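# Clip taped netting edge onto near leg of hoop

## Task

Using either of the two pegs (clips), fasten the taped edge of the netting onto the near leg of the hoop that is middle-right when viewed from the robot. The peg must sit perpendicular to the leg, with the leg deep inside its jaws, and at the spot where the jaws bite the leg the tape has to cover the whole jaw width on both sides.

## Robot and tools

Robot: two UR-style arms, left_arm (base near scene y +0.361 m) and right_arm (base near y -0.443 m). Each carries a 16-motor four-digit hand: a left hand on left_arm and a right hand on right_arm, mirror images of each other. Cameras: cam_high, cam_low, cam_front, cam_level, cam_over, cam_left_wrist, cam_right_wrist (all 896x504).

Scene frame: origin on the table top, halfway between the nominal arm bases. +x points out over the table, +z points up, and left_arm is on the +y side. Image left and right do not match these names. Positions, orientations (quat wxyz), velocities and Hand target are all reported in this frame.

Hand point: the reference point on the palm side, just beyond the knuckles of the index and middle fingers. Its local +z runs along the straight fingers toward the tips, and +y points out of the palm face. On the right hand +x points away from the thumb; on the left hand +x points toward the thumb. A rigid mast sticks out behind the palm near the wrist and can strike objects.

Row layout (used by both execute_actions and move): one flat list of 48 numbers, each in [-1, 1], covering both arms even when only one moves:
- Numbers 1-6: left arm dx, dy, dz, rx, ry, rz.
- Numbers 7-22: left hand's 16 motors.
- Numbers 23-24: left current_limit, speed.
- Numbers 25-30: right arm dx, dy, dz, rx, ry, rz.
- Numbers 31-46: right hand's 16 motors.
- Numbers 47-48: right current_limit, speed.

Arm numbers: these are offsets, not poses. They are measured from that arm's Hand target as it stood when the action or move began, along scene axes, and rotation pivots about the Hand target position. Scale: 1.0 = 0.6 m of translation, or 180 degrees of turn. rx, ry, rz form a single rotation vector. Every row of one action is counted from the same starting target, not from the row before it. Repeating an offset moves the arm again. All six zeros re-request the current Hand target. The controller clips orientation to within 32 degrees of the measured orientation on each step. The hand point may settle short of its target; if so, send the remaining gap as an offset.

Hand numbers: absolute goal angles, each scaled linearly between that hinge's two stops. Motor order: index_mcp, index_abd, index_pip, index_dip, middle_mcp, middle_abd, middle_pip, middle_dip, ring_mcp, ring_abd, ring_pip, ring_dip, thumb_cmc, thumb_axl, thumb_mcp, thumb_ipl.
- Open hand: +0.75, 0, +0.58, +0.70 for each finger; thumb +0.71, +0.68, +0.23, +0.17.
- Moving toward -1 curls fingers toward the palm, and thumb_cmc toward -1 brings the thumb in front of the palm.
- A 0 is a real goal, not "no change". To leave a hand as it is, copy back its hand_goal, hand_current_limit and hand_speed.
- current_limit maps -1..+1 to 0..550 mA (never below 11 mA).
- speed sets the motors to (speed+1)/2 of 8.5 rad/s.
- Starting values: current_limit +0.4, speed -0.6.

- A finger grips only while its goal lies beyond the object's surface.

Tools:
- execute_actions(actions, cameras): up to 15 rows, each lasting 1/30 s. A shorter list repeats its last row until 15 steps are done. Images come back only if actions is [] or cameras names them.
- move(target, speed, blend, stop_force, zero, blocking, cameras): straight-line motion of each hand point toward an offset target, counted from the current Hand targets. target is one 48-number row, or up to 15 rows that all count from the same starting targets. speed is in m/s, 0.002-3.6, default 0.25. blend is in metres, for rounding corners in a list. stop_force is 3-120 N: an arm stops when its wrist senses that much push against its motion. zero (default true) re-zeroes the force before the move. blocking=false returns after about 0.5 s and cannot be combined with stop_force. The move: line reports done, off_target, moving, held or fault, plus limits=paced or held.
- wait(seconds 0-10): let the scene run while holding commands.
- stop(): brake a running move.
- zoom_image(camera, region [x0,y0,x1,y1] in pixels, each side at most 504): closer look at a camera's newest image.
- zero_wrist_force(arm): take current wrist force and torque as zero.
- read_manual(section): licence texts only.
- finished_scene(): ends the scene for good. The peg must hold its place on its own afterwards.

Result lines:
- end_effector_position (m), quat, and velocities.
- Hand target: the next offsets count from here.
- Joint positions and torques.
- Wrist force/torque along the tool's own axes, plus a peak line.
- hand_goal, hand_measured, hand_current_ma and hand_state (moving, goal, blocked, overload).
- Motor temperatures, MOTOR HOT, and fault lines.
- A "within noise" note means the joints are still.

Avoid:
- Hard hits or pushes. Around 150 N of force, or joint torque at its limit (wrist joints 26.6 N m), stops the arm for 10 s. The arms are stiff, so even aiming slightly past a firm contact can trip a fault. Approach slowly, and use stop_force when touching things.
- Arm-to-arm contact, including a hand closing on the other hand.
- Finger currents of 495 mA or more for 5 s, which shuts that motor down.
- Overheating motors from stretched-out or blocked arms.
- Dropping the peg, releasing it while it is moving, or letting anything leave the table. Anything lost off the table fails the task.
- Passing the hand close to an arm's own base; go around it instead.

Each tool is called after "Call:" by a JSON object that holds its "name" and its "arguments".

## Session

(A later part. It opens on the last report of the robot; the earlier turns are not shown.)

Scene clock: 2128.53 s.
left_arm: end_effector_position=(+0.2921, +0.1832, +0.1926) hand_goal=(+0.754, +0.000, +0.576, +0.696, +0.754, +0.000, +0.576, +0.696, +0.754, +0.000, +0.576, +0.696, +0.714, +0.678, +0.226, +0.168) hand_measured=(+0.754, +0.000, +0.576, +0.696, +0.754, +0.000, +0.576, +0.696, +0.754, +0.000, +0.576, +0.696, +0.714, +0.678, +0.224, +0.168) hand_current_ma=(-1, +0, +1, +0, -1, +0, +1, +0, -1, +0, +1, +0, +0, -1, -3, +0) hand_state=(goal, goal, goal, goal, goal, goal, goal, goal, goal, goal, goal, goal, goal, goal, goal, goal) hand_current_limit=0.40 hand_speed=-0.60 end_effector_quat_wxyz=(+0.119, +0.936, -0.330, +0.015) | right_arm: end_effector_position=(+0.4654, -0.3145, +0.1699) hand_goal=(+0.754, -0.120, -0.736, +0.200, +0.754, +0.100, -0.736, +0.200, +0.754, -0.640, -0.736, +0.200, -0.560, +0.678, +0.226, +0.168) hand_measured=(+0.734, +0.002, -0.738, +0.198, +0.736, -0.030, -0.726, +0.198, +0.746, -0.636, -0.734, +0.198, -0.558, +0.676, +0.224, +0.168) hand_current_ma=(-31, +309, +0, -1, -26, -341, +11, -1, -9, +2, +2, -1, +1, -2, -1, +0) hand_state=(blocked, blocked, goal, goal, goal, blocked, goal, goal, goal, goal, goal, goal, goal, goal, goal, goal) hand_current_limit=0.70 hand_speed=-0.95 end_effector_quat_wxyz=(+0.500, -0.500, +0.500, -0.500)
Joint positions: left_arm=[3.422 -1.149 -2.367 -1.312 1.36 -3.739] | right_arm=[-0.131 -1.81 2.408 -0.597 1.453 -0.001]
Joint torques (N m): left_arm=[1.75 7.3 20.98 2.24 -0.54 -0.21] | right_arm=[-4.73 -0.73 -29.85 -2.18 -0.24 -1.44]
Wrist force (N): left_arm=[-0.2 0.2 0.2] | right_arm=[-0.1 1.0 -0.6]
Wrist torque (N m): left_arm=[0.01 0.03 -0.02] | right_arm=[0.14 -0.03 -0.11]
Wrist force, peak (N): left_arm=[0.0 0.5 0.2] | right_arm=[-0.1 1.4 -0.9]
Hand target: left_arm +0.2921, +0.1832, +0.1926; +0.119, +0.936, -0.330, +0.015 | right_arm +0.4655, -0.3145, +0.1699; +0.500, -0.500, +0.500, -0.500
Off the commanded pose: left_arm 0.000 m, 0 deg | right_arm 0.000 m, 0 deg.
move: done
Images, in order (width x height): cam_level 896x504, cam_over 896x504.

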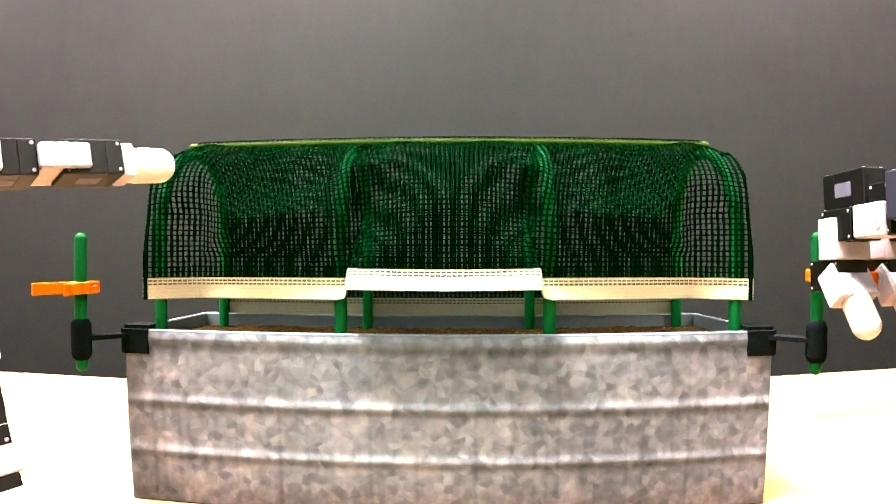

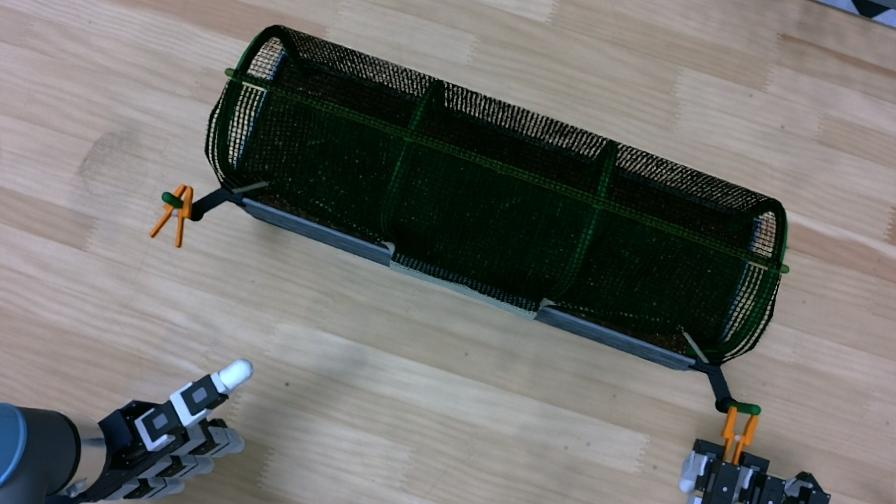

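Call:
{"name": "move", "arguments": {"target": [0,0,0,0,0,0,0.754,0,0.576,0.696,0.754,0,0.576,0.696,0.754,0,0.576,0.696,0.714,0.678,0.226,0.168,0.4,-0.6,-0.1,0,0,0,0,0,0.754,-0.12,-0.737,0.2,0.754,0.1,-0.737,0.2,0.754,-0.64,-0.737,0.2,-0.56,0.678,0.226,0.168,0.7,-0.95], "speed": 0.05, "cameras": ["cam_over","cam_level","cam_front"]}}

Call:
{"name": "zoom_image", "arguments": {"camera": "cam_over", "region": [690, 390, 800, 500]}}

Call:
{"name": "zoom_image", "arguments": {"camera": "cam_level", "region": [740, 200, 896, 400]}}

Scene clock: 2149.03 s.
left_arm: end_effector_position=(+0.2921, +0.1832, +0.1926) hand_goal=(+0.754, +0.000, +0.576, +0.696, +0.754, +0.000, +0.576, +0.696, +0.754, +0.000, +0.576, +0.696, +0.714, +0.678, +0.226, +0.168) hand_measured=(+0.754, +0.000, +0.576, +0.696, +0.754, +0.000, +0.576, +0.696, +0.754, +0.000, +0.576, +0.696, +0.714, +0.678, +0.224, +0.168) hand_current_ma=(-1, +0, +1, +0, -1, +0, +1, +0, -1, +0, +1, +0, +0, -1, -3, +0) hand_state=(goal, goal, goal, goal, goal, goal, goal, goal, goal, goal, goal, goal, goal, goal, goal, goal) hand_current_limit=0.40 hand_speed=-0.60 end_effector_quat_wxyz=(+0.119, +0.936, -0.330, +0.015) | right_arm: end_effector_position=(+0.4055, -0.3145, +0.1699) hand_goal=(+0.754, -0.120, -0.736, +0.200, +0.754, +0.100, -0.736, +0.200, +0.754, -0.640, -0.736, +0.200, -0.560, +0.678, +0.226, +0.168) hand_measured=(+0.734, +0.002, -0.738, +0.198, +0.736, -0.030, -0.726, +0.198, +0.746, -0.636, -0.734, +0.198, -0.558, +0.676, +0.224, +0.168) hand_current_ma=(-30, +309, +0, -1, -26, -341, +11, -1, -9, +2, +2, -1, +1, -2, -1, +0) hand_state=(blocked, blocked, goal, goal, goal, blocked, goal, goal, goal, goal, goal, goal, goal, goal, goal, goal) hand_current_limit=0.70 hand_speed=-0.95 end_effector_quat_wxyz=(+0.500, -0.500, +0.500, -0.500)
Joint positions: left_arm=[3.422 -1.149 -2.367 -1.312 1.36 -3.739] | right_arm=[-0.175 -2.019 2.527 -0.508 1.409 -0.001]
Joint torques (N m): left_arm=[1.63 6.88 21.04 2.27 -0.49 -0.18] | right_arm=[11.3 1.52 -32.84 -3.51 1.91 -0.76]
Wrist force (N): left_arm=[-0.1 0.1 0.1] | right_arm=[0.0 1.5 -1.0]
Wrist torque (N m): left_arm=[0.01 0.02 -0.01] | right_arm=[0.25 0.01 -0.09]
Wrist force, peak (N): left_arm=[0.0 0.4 0.4] | right_arm=[0.0 1.8 -1.3]
Hand target: left_arm +0.2921, +0.1832, +0.1926; +0.119, +0.936, -0.330, +0.015 | right_arm +0.4055, -0.3145, +0.1699; +0.500, -0.500, +0.500, -0.500
Off the commanded pose: left_arm 0.000 m, 0 deg | right_arm 0.000 m, 0 deg.
move: done
Images, in order (width x height): cam_front 896x504, cam_level 896x504, cam_over 896x504.

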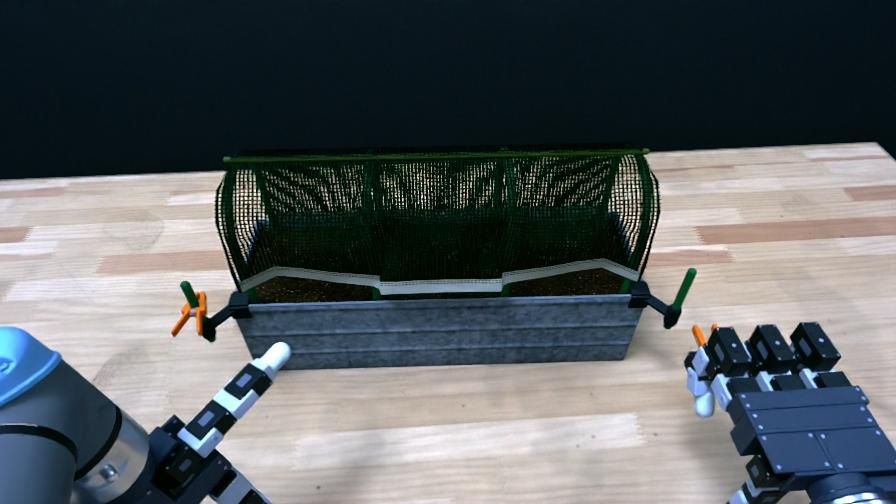

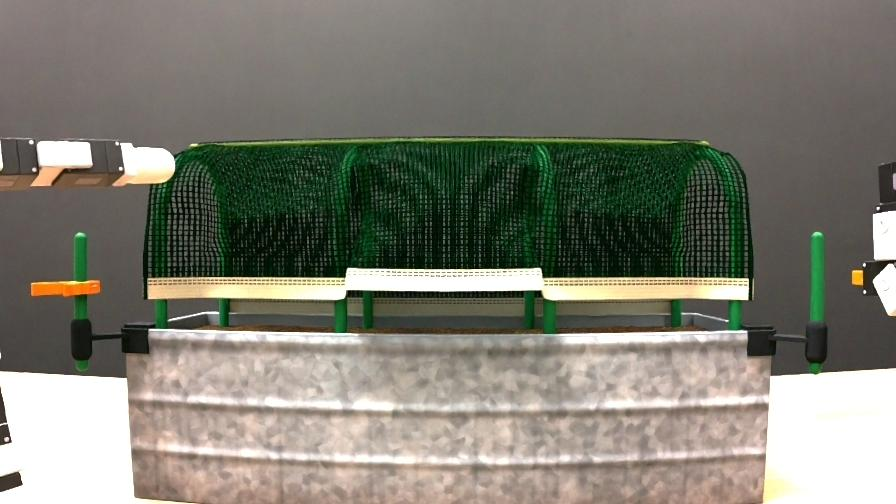

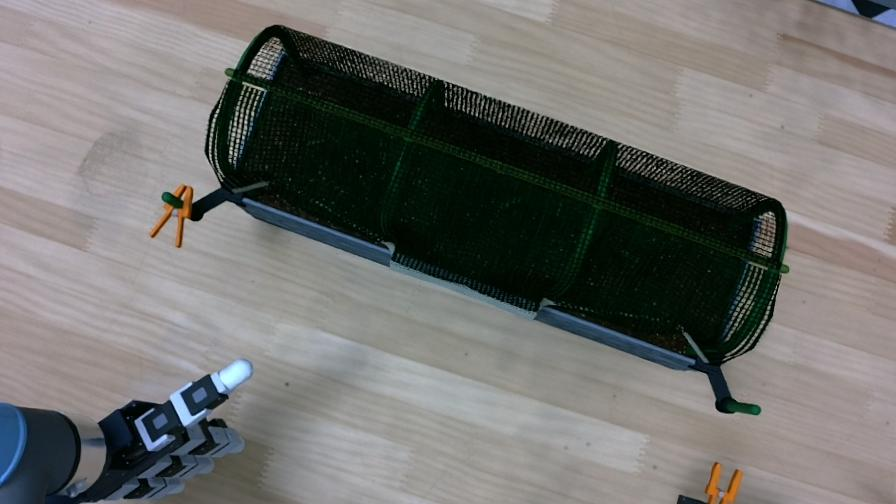

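Scaled by 4.582.

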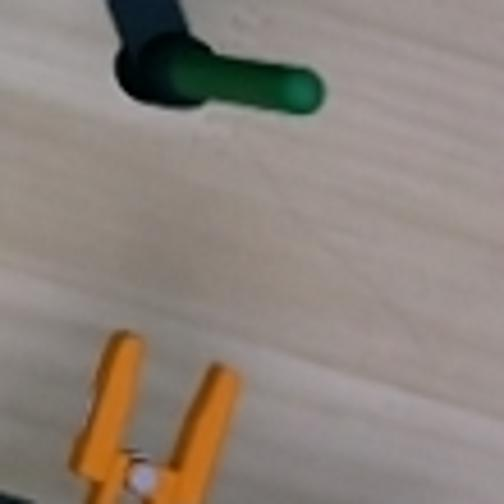

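Scaled by 2.520.

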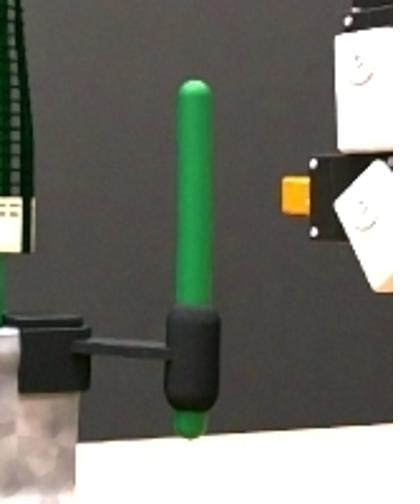

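Call:
{"name": "zoom_image", "arguments": {"camera": "cam_level", "region": [500, 250, 600, 340]}}

Call:
{"name": "zoom_image", "arguments": {"camera": "cam_front", "region": [450, 230, 570, 330]}}

Call:
{"name": "zoom_image", "arguments": {"camera": "cam_over", "region": [490, 260, 590, 350]}}

Scaled by 5.040.

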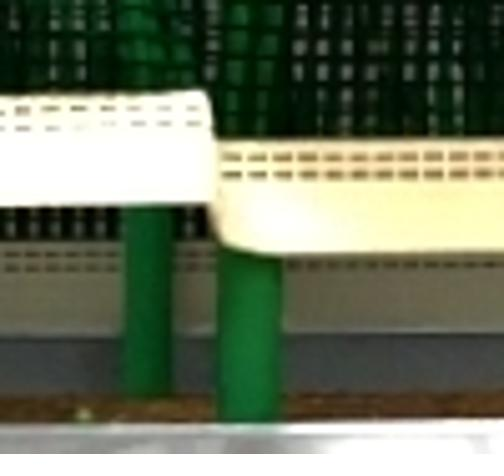

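Scaled by 4.200.

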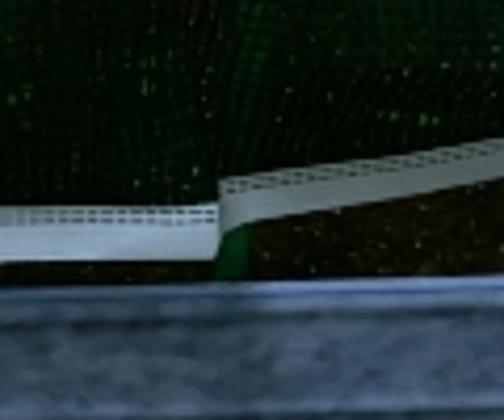

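Scaled by 5.040.

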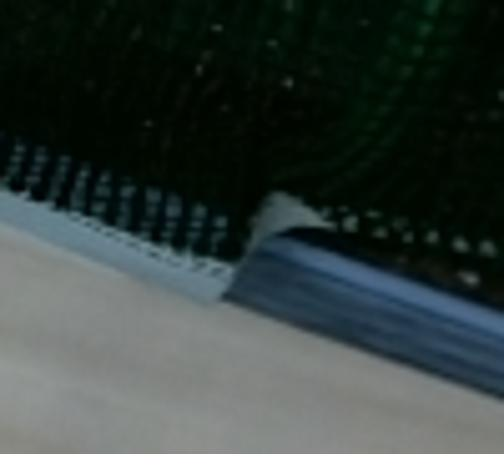

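Call:
{"name": "move", "arguments": {"target": [0,0,0,0,0,0,0.754,0,0.576,0.696,0.754,0,0.576,0.696,0.754,0,0.576,0.696,0.714,0.678,0.226,0.168,0.4,-0.6,0,0.375,0,0,0,0,0.754,-0.12,-0.737,0.2,0.754,0.1,-0.737,0.2,0.754,-0.64,-0.737,0.2,-0.56,0.678,0.226,0.168,0.7,-0.95], "speed": 0.12, "cameras": ["cam_over","cam_level","cam_front","cam_low"]}}

Call:
{"name": "zoom_image", "arguments": {"camera": "cam_over", "region": [460, 260, 600, 460]}}

Call:
{"name": "zoom_image", "arguments": {"camera": "cam_level", "region": [480, 200, 680, 340]}}

Scene clock: 2246.50 s.
left_arm: end_effector_position=(+0.2921, +0.1832, +0.1926) hand_goal=(+0.754, +0.000, +0.576, +0.696, +0.754, +0.000, +0.576, +0.696, +0.754, +0.000, +0.576, +0.696, +0.714, +0.678, +0.226, +0.168) hand_measured=(+0.754, +0.000, +0.576, +0.696, +0.754, +0.000, +0.576, +0.696, +0.754, +0.000, +0.576, +0.696, +0.714, +0.678, +0.224, +0.168) hand_current_ma=(-1, +0, +1, +0, -1, +0, +1, +0, -1, +0, +1, +0, +0, -1, -3, +0) hand_state=(goal, goal, goal, goal, goal, goal, goal, goal, goal, goal, goal, goal, goal, goal, goal, goal) hand_current_limit=0.40 hand_speed=-0.60 end_effector_quat_wxyz=(+0.119, +0.936, -0.330, +0.015) | right_arm: end_effector_position=(+0.4055, -0.0895, +0.1699) hand_goal=(+0.754, -0.120, -0.736, +0.200, +0.754, +0.100, -0.736, +0.200, +0.754, -0.640, -0.736, +0.200, -0.560, +0.678, +0.226, +0.168) hand_measured=(+0.734, +0.002, -0.738, +0.198, +0.736, -0.030, -0.726, +0.198, +0.746, -0.636, -0.734, +0.198, -0.558, +0.676, +0.224, +0.168) hand_current_ma=(-30, +309, +0, -1, -26, -341, +11, -1, -9, +2, +2, -1, +0, -2, -1, +0) hand_state=(blocked, blocked, goal, goal, goal, blocked, goal, goal, goal, goal, goal, goal, goal, goal, goal, goal) hand_current_limit=0.70 hand_speed=-0.95 end_effector_quat_wxyz=(+0.500, -0.500, +0.500, -0.500)
Joint positions: left_arm=[3.422 -1.149 -2.367 -1.312 1.36 -3.739] | right_arm=[0.702 -1.489 2.121 -0.631 2.286 0]
Joint torques (N m): left_arm=[1.4 7.76 20.72 2.29 -0.54 -0.26] | right_arm=[2.52 -23.02 -19.71 -2.81 0.47 -1.44]
Wrist force (N): left_arm=[-0.1 0.3 0.2] | right_arm=[-0.3 0.6 -0.9]
Wrist torque (N m): left_arm=[0.02 0.01 -0.01] | right_arm=[0.14 0.04 -0.10]
Wrist force, peak (N): left_arm=[-0.1 0.5 0.1] | right_arm=[1.1 1.7 -1.0]
Hand target: left_arm +0.2921, +0.1832, +0.1926; +0.119, +0.936, -0.330, +0.015 | right_arm +0.4055, -0.0895, +0.1699; +0.500, -0.500, +0.500, -0.500
Off the commanded pose: left_arm 0.000 m, 0 deg | right_arm 0.000 m, 0 deg.
move: done
Images, in order (width x height): cam_low 896x504, cam_front 896x504, cam_level 896x504, cam_over 896x504.

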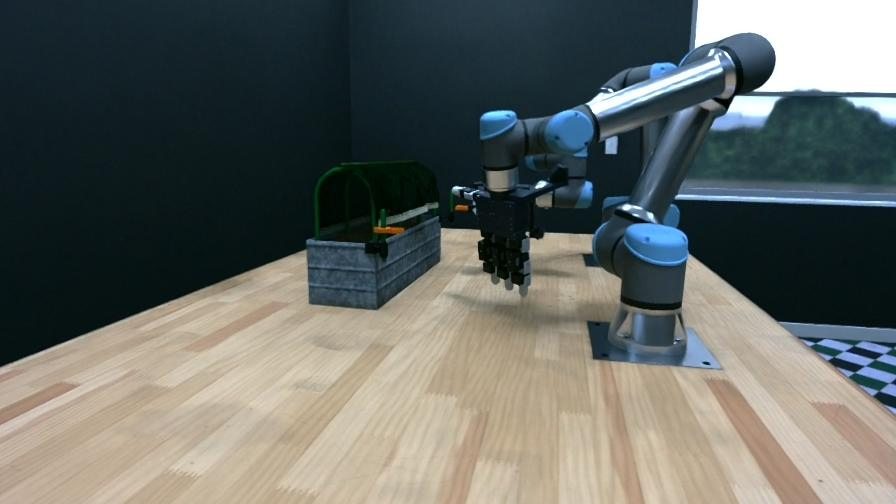

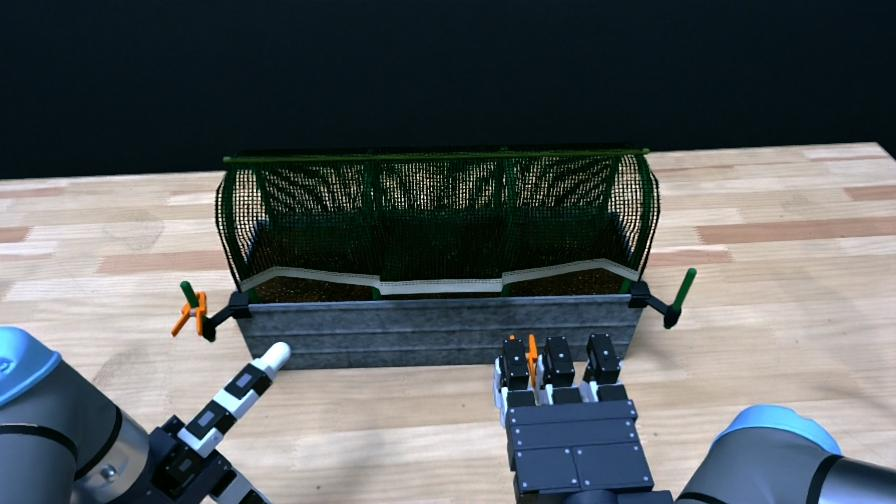

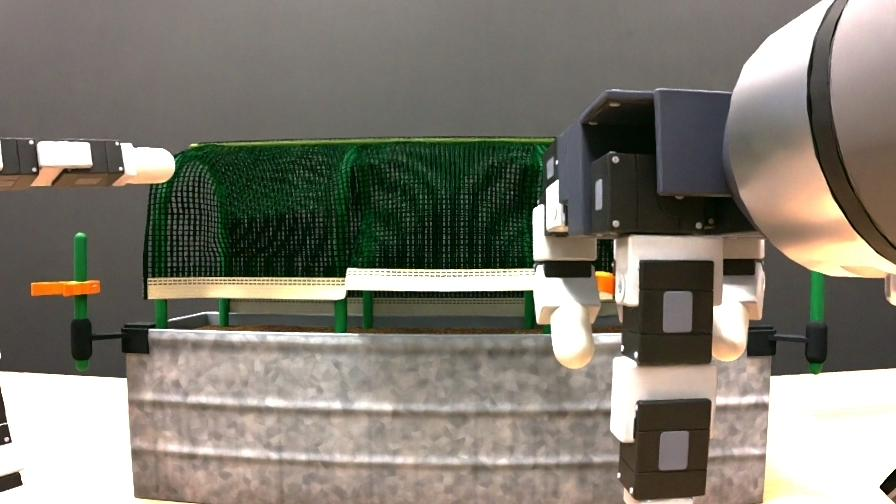

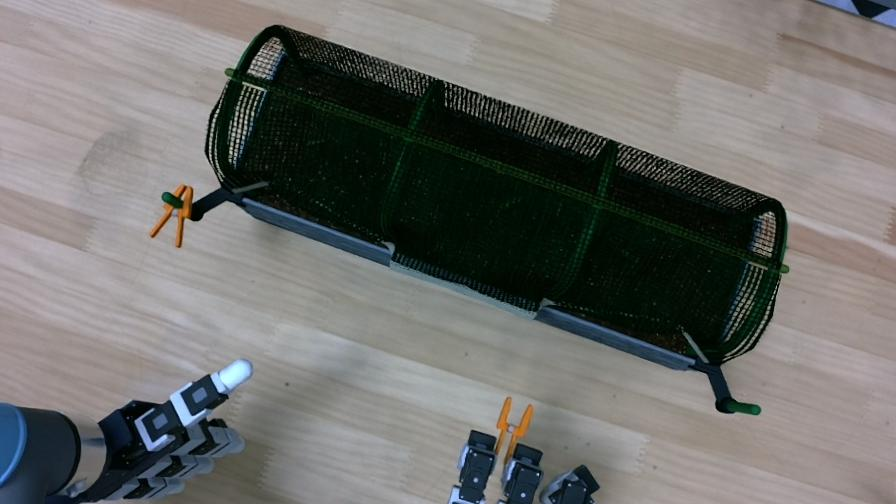

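Scaled by 2.520.

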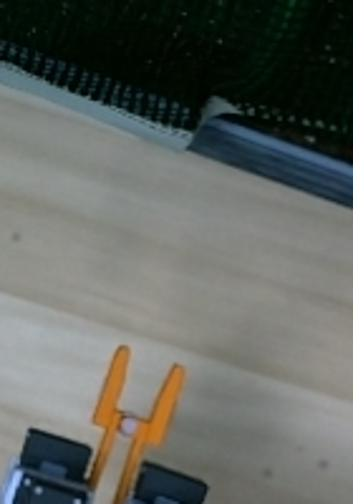

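Scaled by 2.520.

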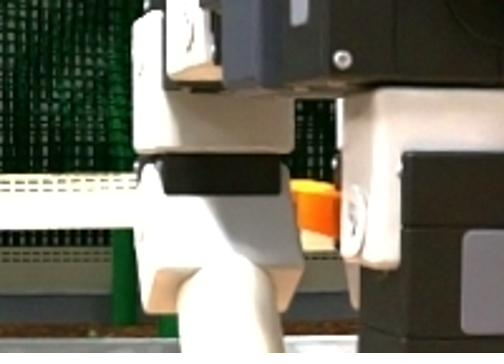

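Call:
{"name": "zoom_image", "arguments": {"camera": "cam_over", "region": [515, 265, 585, 335]}}

Call:
{"name": "zoom_image", "arguments": {"camera": "cam_front", "region": [470, 140, 560, 310]}}

Call:
{"name": "zoom_image", "arguments": {"camera": "cam_low", "region": [300, 150, 480, 310]}}

Scaled by 7.200.

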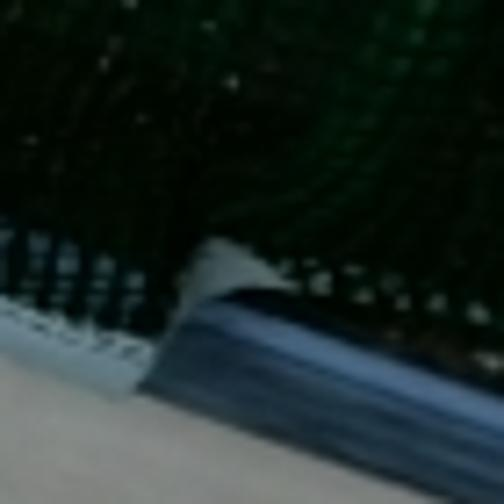

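Scaled by 2.965.

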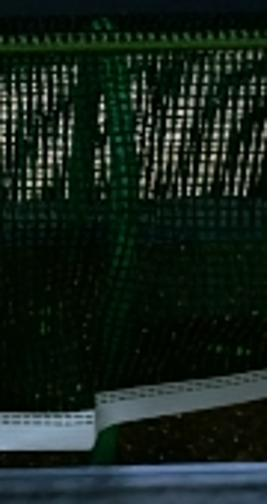

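Scaled by 2.800.

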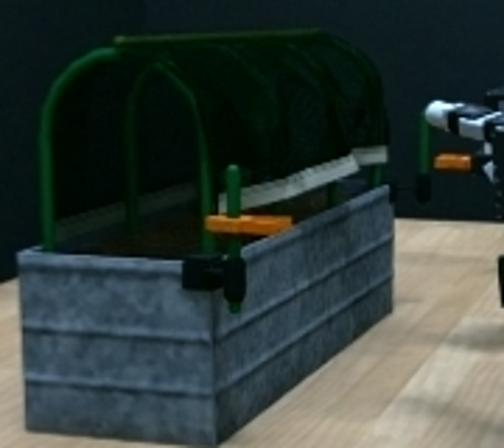

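Call:
{"name": "move", "arguments": {"target": [0,0,0,0,0,0,0.754,0,0.576,0.696,0.754,0,0.576,0.696,0.754,0,0.576,0.696,0.714,0.678,0.226,0.168,0.4,-0.6,0.05,0.0033,-0.0308,0,0,0,0.754,-0.17,-0.737,0.2,0.754,0.14,-0.737,0.2,0.754,-0.64,-0.737,0.2,-0.56,0.678,0.226,0.168,0.72,-0.95], "speed": 0.05, "cameras": ["cam_over","cam_level","cam_front","cam_right_wrist"]}}

Call:
{"name": "zoom_image", "arguments": {"camera": "cam_over", "region": [480, 280, 580, 430]}}

Call:
{"name": "zoom_image", "arguments": {"camera": "cam_front", "region": [440, 250, 600, 390]}}

Scene clock: 2327.43 s.
left_arm: end_effector_position=(+0.2921, +0.1832, +0.1926) hand_goal=(+0.754, +0.000, +0.576, +0.696, +0.754, +0.000, +0.576, +0.696, +0.754, +0.000, +0.576, +0.696, +0.714, +0.678, +0.226, +0.168) hand_measured=(+0.754, +0.000, +0.576, +0.696, +0.754, +0.000, +0.576, +0.696, +0.754, +0.000, +0.576, +0.696, +0.714, +0.678, +0.224, +0.168) hand_current_ma=(-1, +0, +1, +0, -1, +0, +1, +0, -1, +0, +1, +0, +0, -1, -3, +0) hand_state=(goal, goal, goal, goal, goal, goal, goal, goal, goal, goal, goal, goal, goal, goal, goal, goal) hand_current_limit=0.40 hand_speed=-0.60 end_effector_quat_wxyz=(+0.119, +0.936, -0.330, +0.015) | right_arm: end_effector_position=(+0.4357, -0.0875, +0.1515) hand_goal=(+0.754, -0.170, -0.736, +0.200, +0.754, +0.140, -0.736, +0.200, +0.754, -0.640, -0.736, +0.200, -0.560, +0.678, +0.226, +0.168) hand_measured=(+0.734, -0.018, -0.738, +0.198, +0.736, -0.020, -0.726, +0.198, +0.746, -0.636, -0.734, +0.198, -0.558, +0.676, +0.224, +0.168) hand_current_ma=(-30, +428, -1, -1, -26, -465, +11, -1, -9, +2, +2, -1, +0, -2, -1, +0) hand_state=(blocked, blocked, goal, goal, goal, blocked, goal, goal, goal, goal, goal, goal, goal, goal, goal, goal) hand_current_limit=0.72 hand_speed=-0.95 end_effector_quat_wxyz=(+0.500, -0.500, +0.500, -0.500)
Joint positions: left_arm=[3.422 -1.149 -2.367 -1.312 1.36 -3.739] | right_arm=[0.653 -1.419 2.099 -0.679 2.237 0]
Joint torques (N m): left_arm=[1.66 8.22 20.99 2.33 -0.6 -0.15] | right_arm=[11.27 -35.17 -12.53 0.25 1.84 0.61]
Wrist force (N): left_arm=[0.0 0.1 0.1] | right_arm=[-0.1 0.8 -0.9]
Wrist torque (N m): left_arm=[0.01 0.00 0.00] | right_arm=[0.18 0.02 -0.08]
Wrist force, peak (N): left_arm=[-0.4 0.3 0.3] | right_arm=[-0.4 0.5 -1.6]
Hand target: left_arm +0.2921, +0.1832, +0.1926; +0.119, +0.936, -0.330, +0.015 | right_arm +0.4355, -0.0875, +0.1514; +0.500, -0.500, +0.500, -0.500
Off the commanded pose: left_arm 0.000 m, 0 deg | right_arm 0.000 m, 0 deg.
move: done
Images, in order (width x height): cam_front 896x504, cam_level 896x504, cam_over 896x504, cam_right_wrist 896x504.

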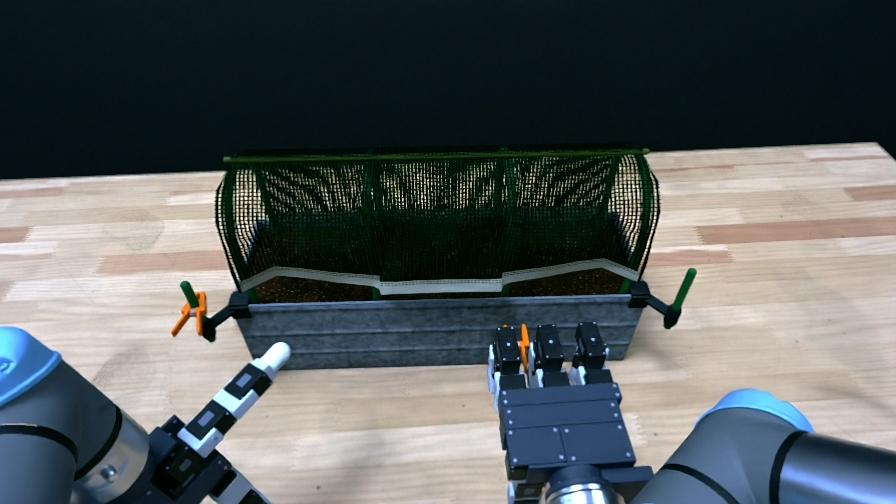

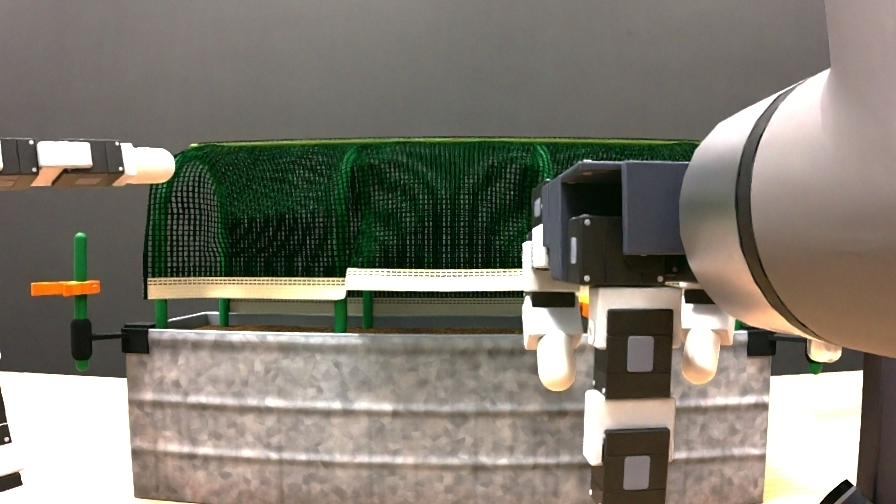

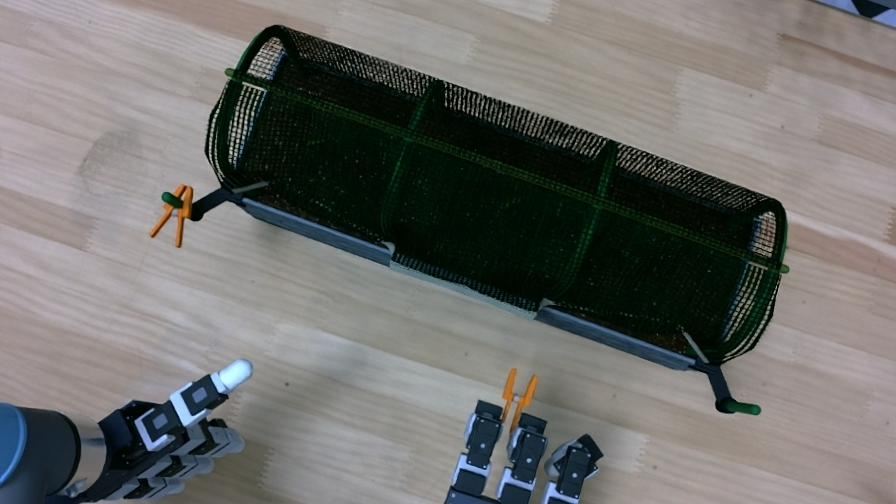

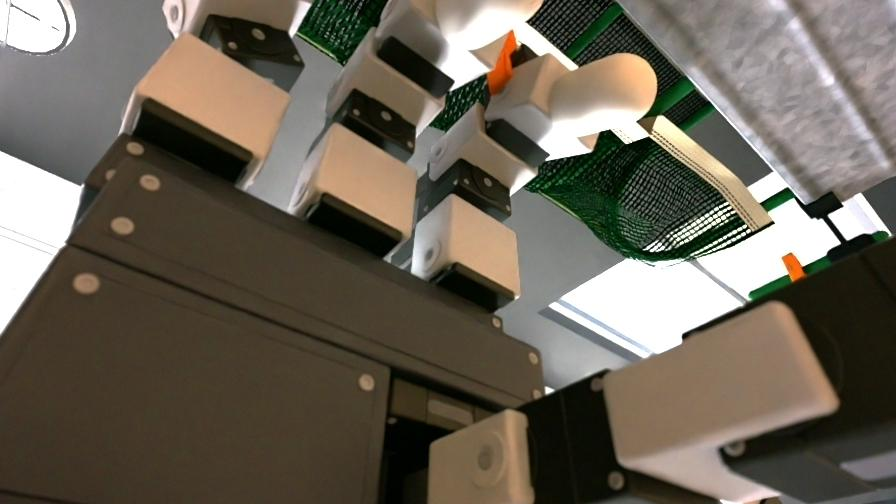

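Scaled by 3.360.

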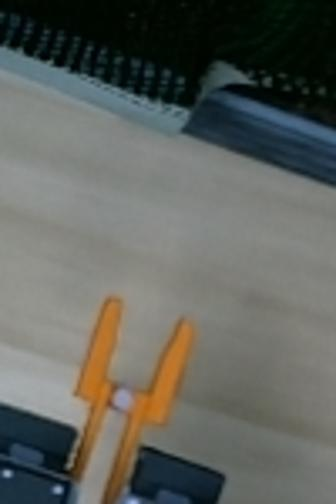

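Scaled by 3.150.

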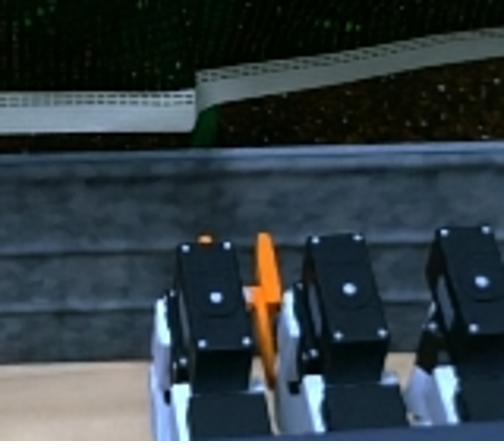

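Call:
{"name": "wait", "arguments": {"seconds": 0, "cameras": ["cam_left_wrist"]}}

Scene clock: 2364.47 s.
left_arm: end_effector_position=(+0.2921, +0.1832, +0.1926) hand_goal=(+0.754, +0.000, +0.576, +0.696, +0.754, +0.000, +0.576, +0.696, +0.754, +0.000, +0.576, +0.696, +0.714, +0.678, +0.226, +0.168) hand_measured=(+0.754, +0.000, +0.576, +0.696, +0.754, +0.000, +0.576, +0.696, +0.754, +0.000, +0.576, +0.696, +0.714, +0.678, +0.224, +0.168) hand_current_ma=(-1, +0, +1, +0, -1, +0, +1, +0, -1, +0, +1, +0, +0, -1, -3, +0) hand_state=(goal, goal, goal, goal, goal, goal, goal, goal, goal, goal, goal, goal, goal, goal, goal, goal) hand_current_limit=0.40 hand_speed=-0.60 end_effector_quat_wxyz=(+0.119, +0.936, -0.330, +0.015) | right_arm: end_effector_position=(+0.4355, -0.0875, +0.1514) hand_goal=(+0.754, -0.170, -0.736, +0.200, +0.754, +0.140, -0.736, +0.200, +0.754, -0.640, -0.736, +0.200, -0.560, +0.678, +0.226, +0.168) hand_measured=(+0.734, -0.018, -0.738, +0.198, +0.736, -0.020, -0.726, +0.198, +0.746, -0.636, -0.734, +0.198, -0.558, +0.676, +0.224, +0.168) hand_current_ma=(-30, +428, -1, -1, -26, -465, +11, -1, -9, +2, +2, -1, +0, -2, -1, +0) hand_state=(blocked, blocked, goal, goal, goal, blocked, goal, goal, goal, goal, goal, goal, goal, goal, goal, goal) hand_current_limit=0.72 hand_speed=-0.95 end_effector_quat_wxyz=(+0.500, -0.500, +0.500, -0.500)
Joint positions: left_arm=[3.422 -1.149 -2.367 -1.312 1.36 -3.739] | right_arm=[0.654 -1.42 2.099 -0.679 2.237 0]
Joint torques (N m): left_arm=[0.76 8.08 21.04 2.36 -0.49 -0.19] | right_arm=[9.09 -36.49 -9.4 0.43 1.71 -1.73]
Wrist force (N): left_arm=[-0.1 0.3 0.3] | right_arm=[-0.3 0.9 -0.8]
Wrist torque (N m): left_arm=[0.01 0.02 -0.01] | right_arm=[0.18 0.04 -0.10]
Wrist force, peak (N): left_arm=[0.0 0.4 0.3] | right_arm=[-0.4 0.9 -1.1]
Hand target: left_arm +0.2921, +0.1832, +0.1926; +0.119, +0.936, -0.330, +0.015 | right_arm +0.4355, -0.0875, +0.1514; +0.500, -0.500, +0.500, -0.500
Off the commanded pose: left_arm 0.000 m, 0 deg | right_arm 0.000 m, 0 deg.
Images, in order (width x height): cam_left_wrist 896x504.

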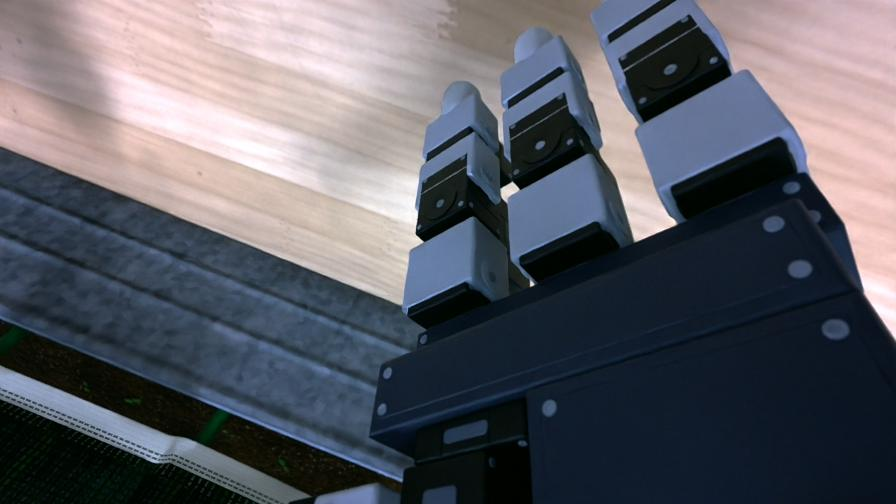

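Call:
{"name": "move", "arguments": {"target": [0,0,0,0,0,0,0.754,0,0.576,0.696,0.754,0,0.576,0.696,0.754,0,0.576,0.696,0.714,0.678,0.226,0.168,0.4,-0.6,0.0667,-0.005,0,0,0,0,0.754,-0.165,-0.737,0.2,0.754,0.13,-0.737,0.2,0.754,-0.64,-0.737,0.2,-0.56,0.678,0.226,0.168,0.72,-0.95], "speed": 0.05, "cameras": ["cam_over","cam_level","cam_front","cam_right_wrist","cam_left_wrist"]}}

Call:
{"name": "zoom_image", "arguments": {"camera": "cam_over", "region": [500, 270, 600, 390]}}

Call:
{"name": "zoom_image", "arguments": {"camera": "cam_front", "region": [460, 240, 560, 340]}}

Scene clock: 2425.17 s.
left_arm: end_effector_position=(+0.2921, +0.1832, +0.1926) hand_goal=(+0.754, +0.000, +0.576, +0.696, +0.754, +0.000, +0.576, +0.696, +0.754, +0.000, +0.576, +0.696, +0.714, +0.678, +0.226, +0.168) hand_measured=(+0.754, +0.000, +0.576, +0.696, +0.754, +0.000, +0.576, +0.696, +0.754, +0.000, +0.576, +0.696, +0.714, +0.678, +0.224, +0.168) hand_current_ma=(-1, +0, +1, +0, -1, +0, +1, +0, -1, +0, +1, +0, +0, -1, -3, +0) hand_state=(goal, goal, goal, goal, goal, goal, goal, goal, goal, goal, goal, goal, goal, goal, goal, goal) hand_current_limit=0.40 hand_speed=-0.60 end_effector_quat_wxyz=(+0.119, +0.936, -0.330, +0.015) | right_arm: end_effector_position=(+0.4757, -0.0905, +0.1514) hand_goal=(+0.754, -0.164, -0.736, +0.200, +0.754, +0.130, -0.736, +0.200, +0.754, -0.640, -0.736, +0.200, -0.560, +0.678, +0.226, +0.168) hand_measured=(+0.734, -0.018, -0.738, +0.198, +0.736, -0.020, -0.726, +0.198, +0.746, -0.636, -0.734, +0.198, -0.558, +0.676, +0.224, +0.168) hand_current_ma=(-30, +404, -1, -1, -26, -423, +11, -1, -9, +2, +1, -1, +0, -2, -1, +0) hand_state=(goal, blocked, goal, goal, goal, blocked, goal, goal, goal, goal, goal, goal, goal, goal, goal, goal) hand_current_limit=0.72 hand_speed=-0.95 end_effector_quat_wxyz=(+0.500, -0.500, +0.500, -0.500) end_effector_velocity=(-0.003, +0.000, +0.000) end_effector_angular_velocity=(+0.000, +0.000, +0.000)
Joint positions: left_arm=[3.422 -1.149 -2.367 -1.312 1.36 -3.739] | right_arm=[0.585 -1.375 2.043 -0.668 2.169 0]
Joint velocities: left_arm=[within noise] | right_arm=[0.005 -0.003 0.005 -0.002 0.005 0]
Joint torques (N m): left_arm=[0.79 8.28 20.66 2.28 -0.61 -0.23] | right_arm=[11.5 -38.35 -9.85 -0.97 1.92 -1.61]
Wrist force (N): left_arm=[-0.1 0.2 0.0] | right_arm=[-0.3 1.0 -0.8]
Wrist torque (N m): left_arm=[0.03 0.02 -0.01] | right_arm=[0.20 0.05 -0.08]
Wrist force, peak (N): left_arm=[-0.2 0.5 0.2] | right_arm=[-0.4 0.8 -1.7]
Hand target: left_arm +0.2921, +0.1832, +0.1926; +0.119, +0.936, -0.330, +0.015 | right_arm +0.4755, -0.0905, +0.1514; +0.500, -0.500, +0.500, -0.500
Off the commanded pose: left_arm 0.000 m, 0 deg | right_arm 0.000 m, 0 deg.
move: done
Images, in order (width x height): cam_front 896x504, cam_level 896x504, cam_over 896x504, cam_left_wrist 896x504, cam_right_wrist 896x504.

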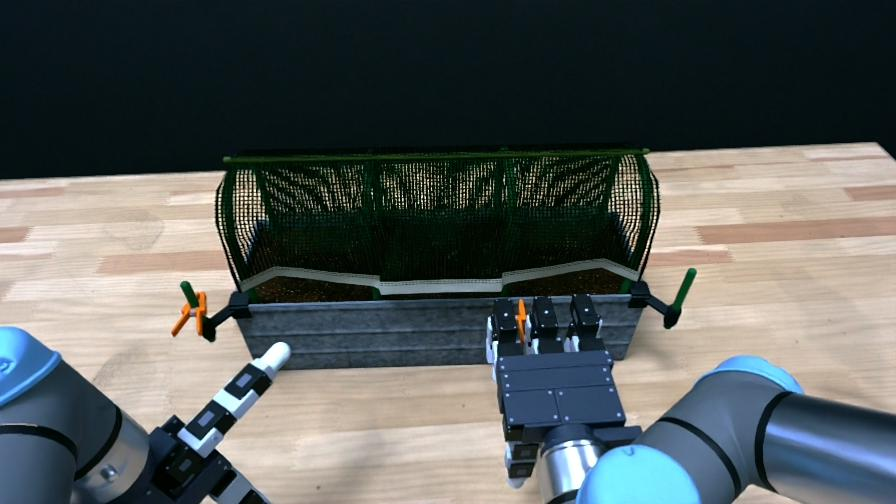

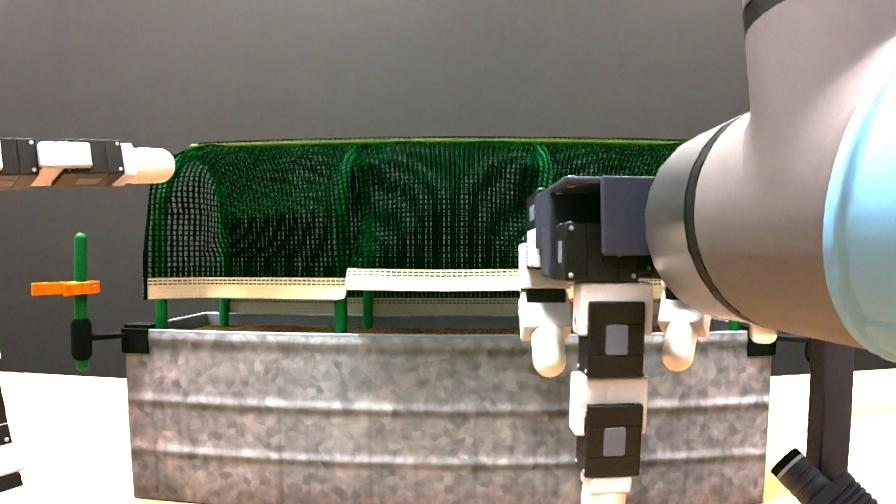

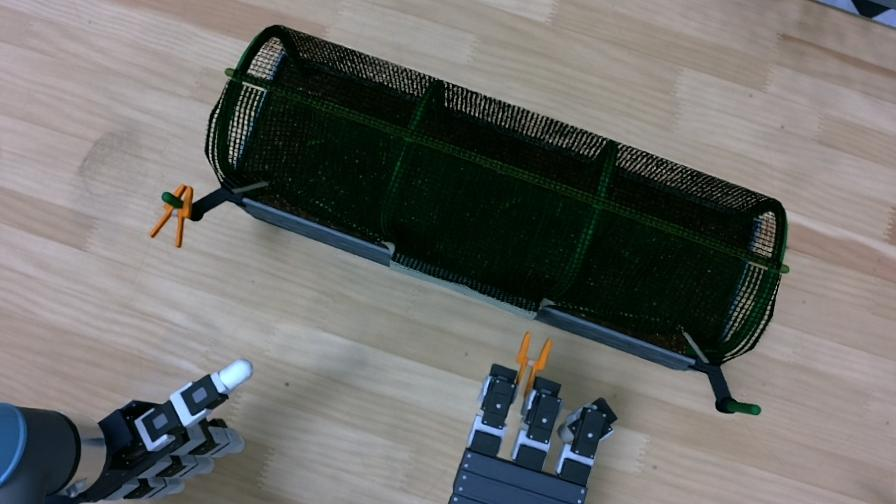

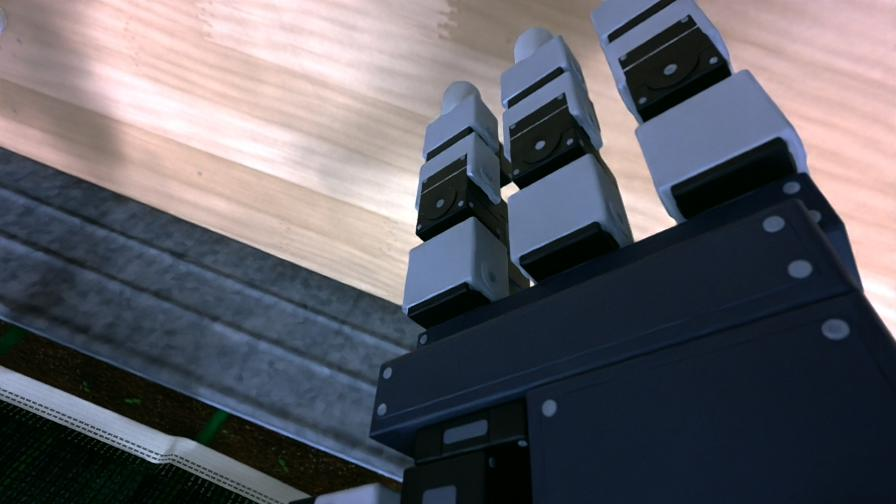

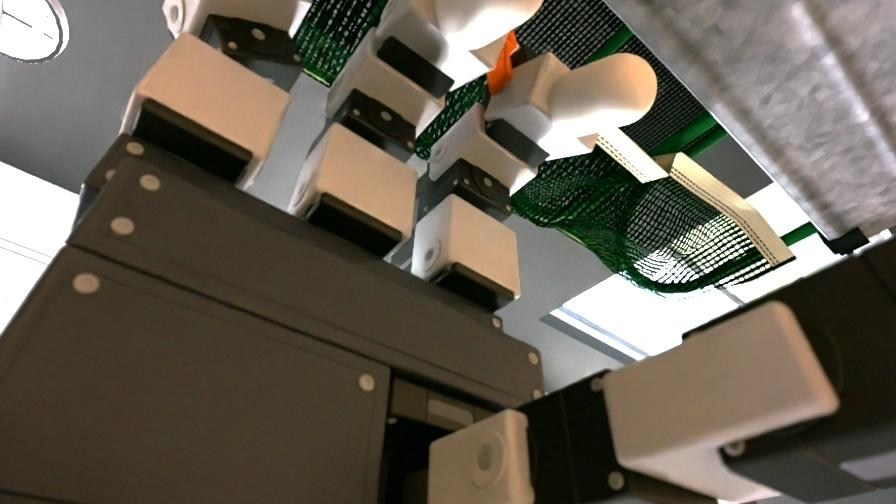

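Scaled by 4.200.

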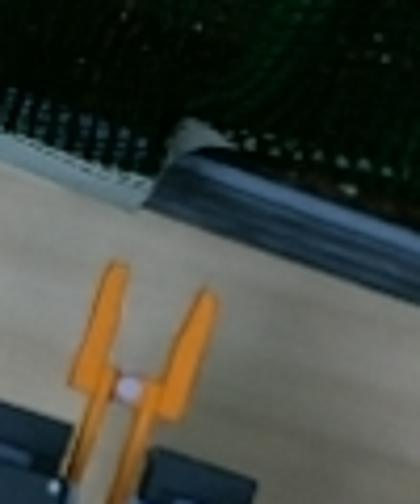

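Scaled by 5.040.

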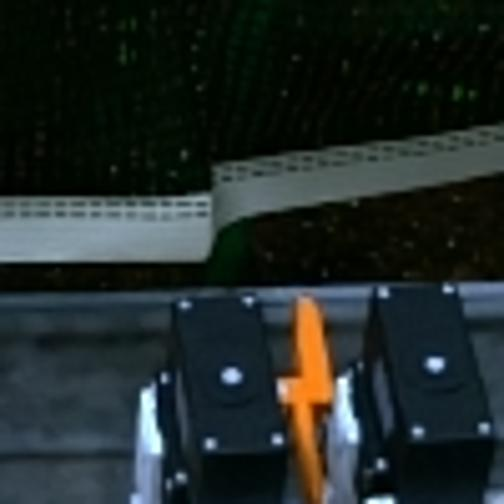

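Call:
{"name": "zoom_image", "arguments": {"camera": "cam_over", "region": [530, 270, 580, 320]}}

Call:
{"name": "zoom_image", "arguments": {"camera": "cam_over", "region": [370, 220, 420, 270]}}

Call:
{"name": "zoom_image", "arguments": {"camera": "cam_over", "region": [520, 130, 660, 320]}}

Scaled by 10.080.

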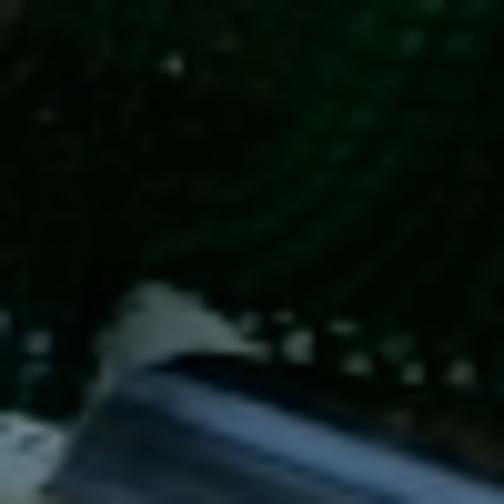

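Scaled by 10.080.

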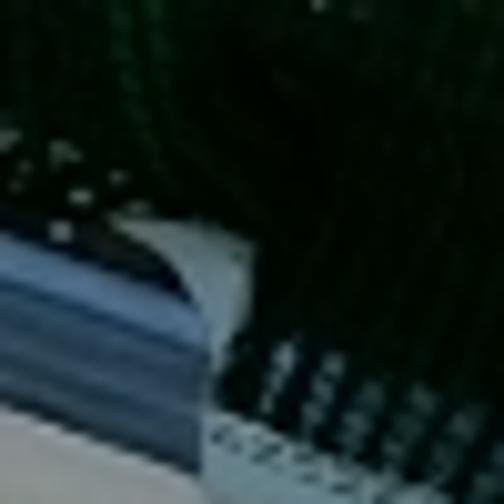

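Scaled by 2.653.

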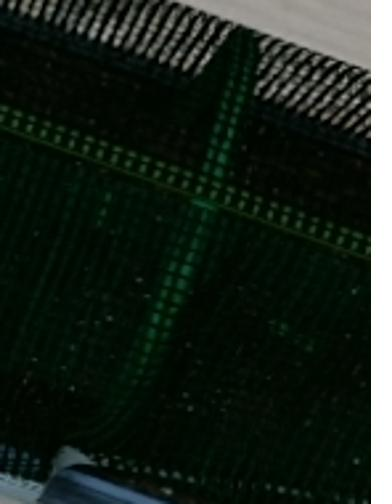

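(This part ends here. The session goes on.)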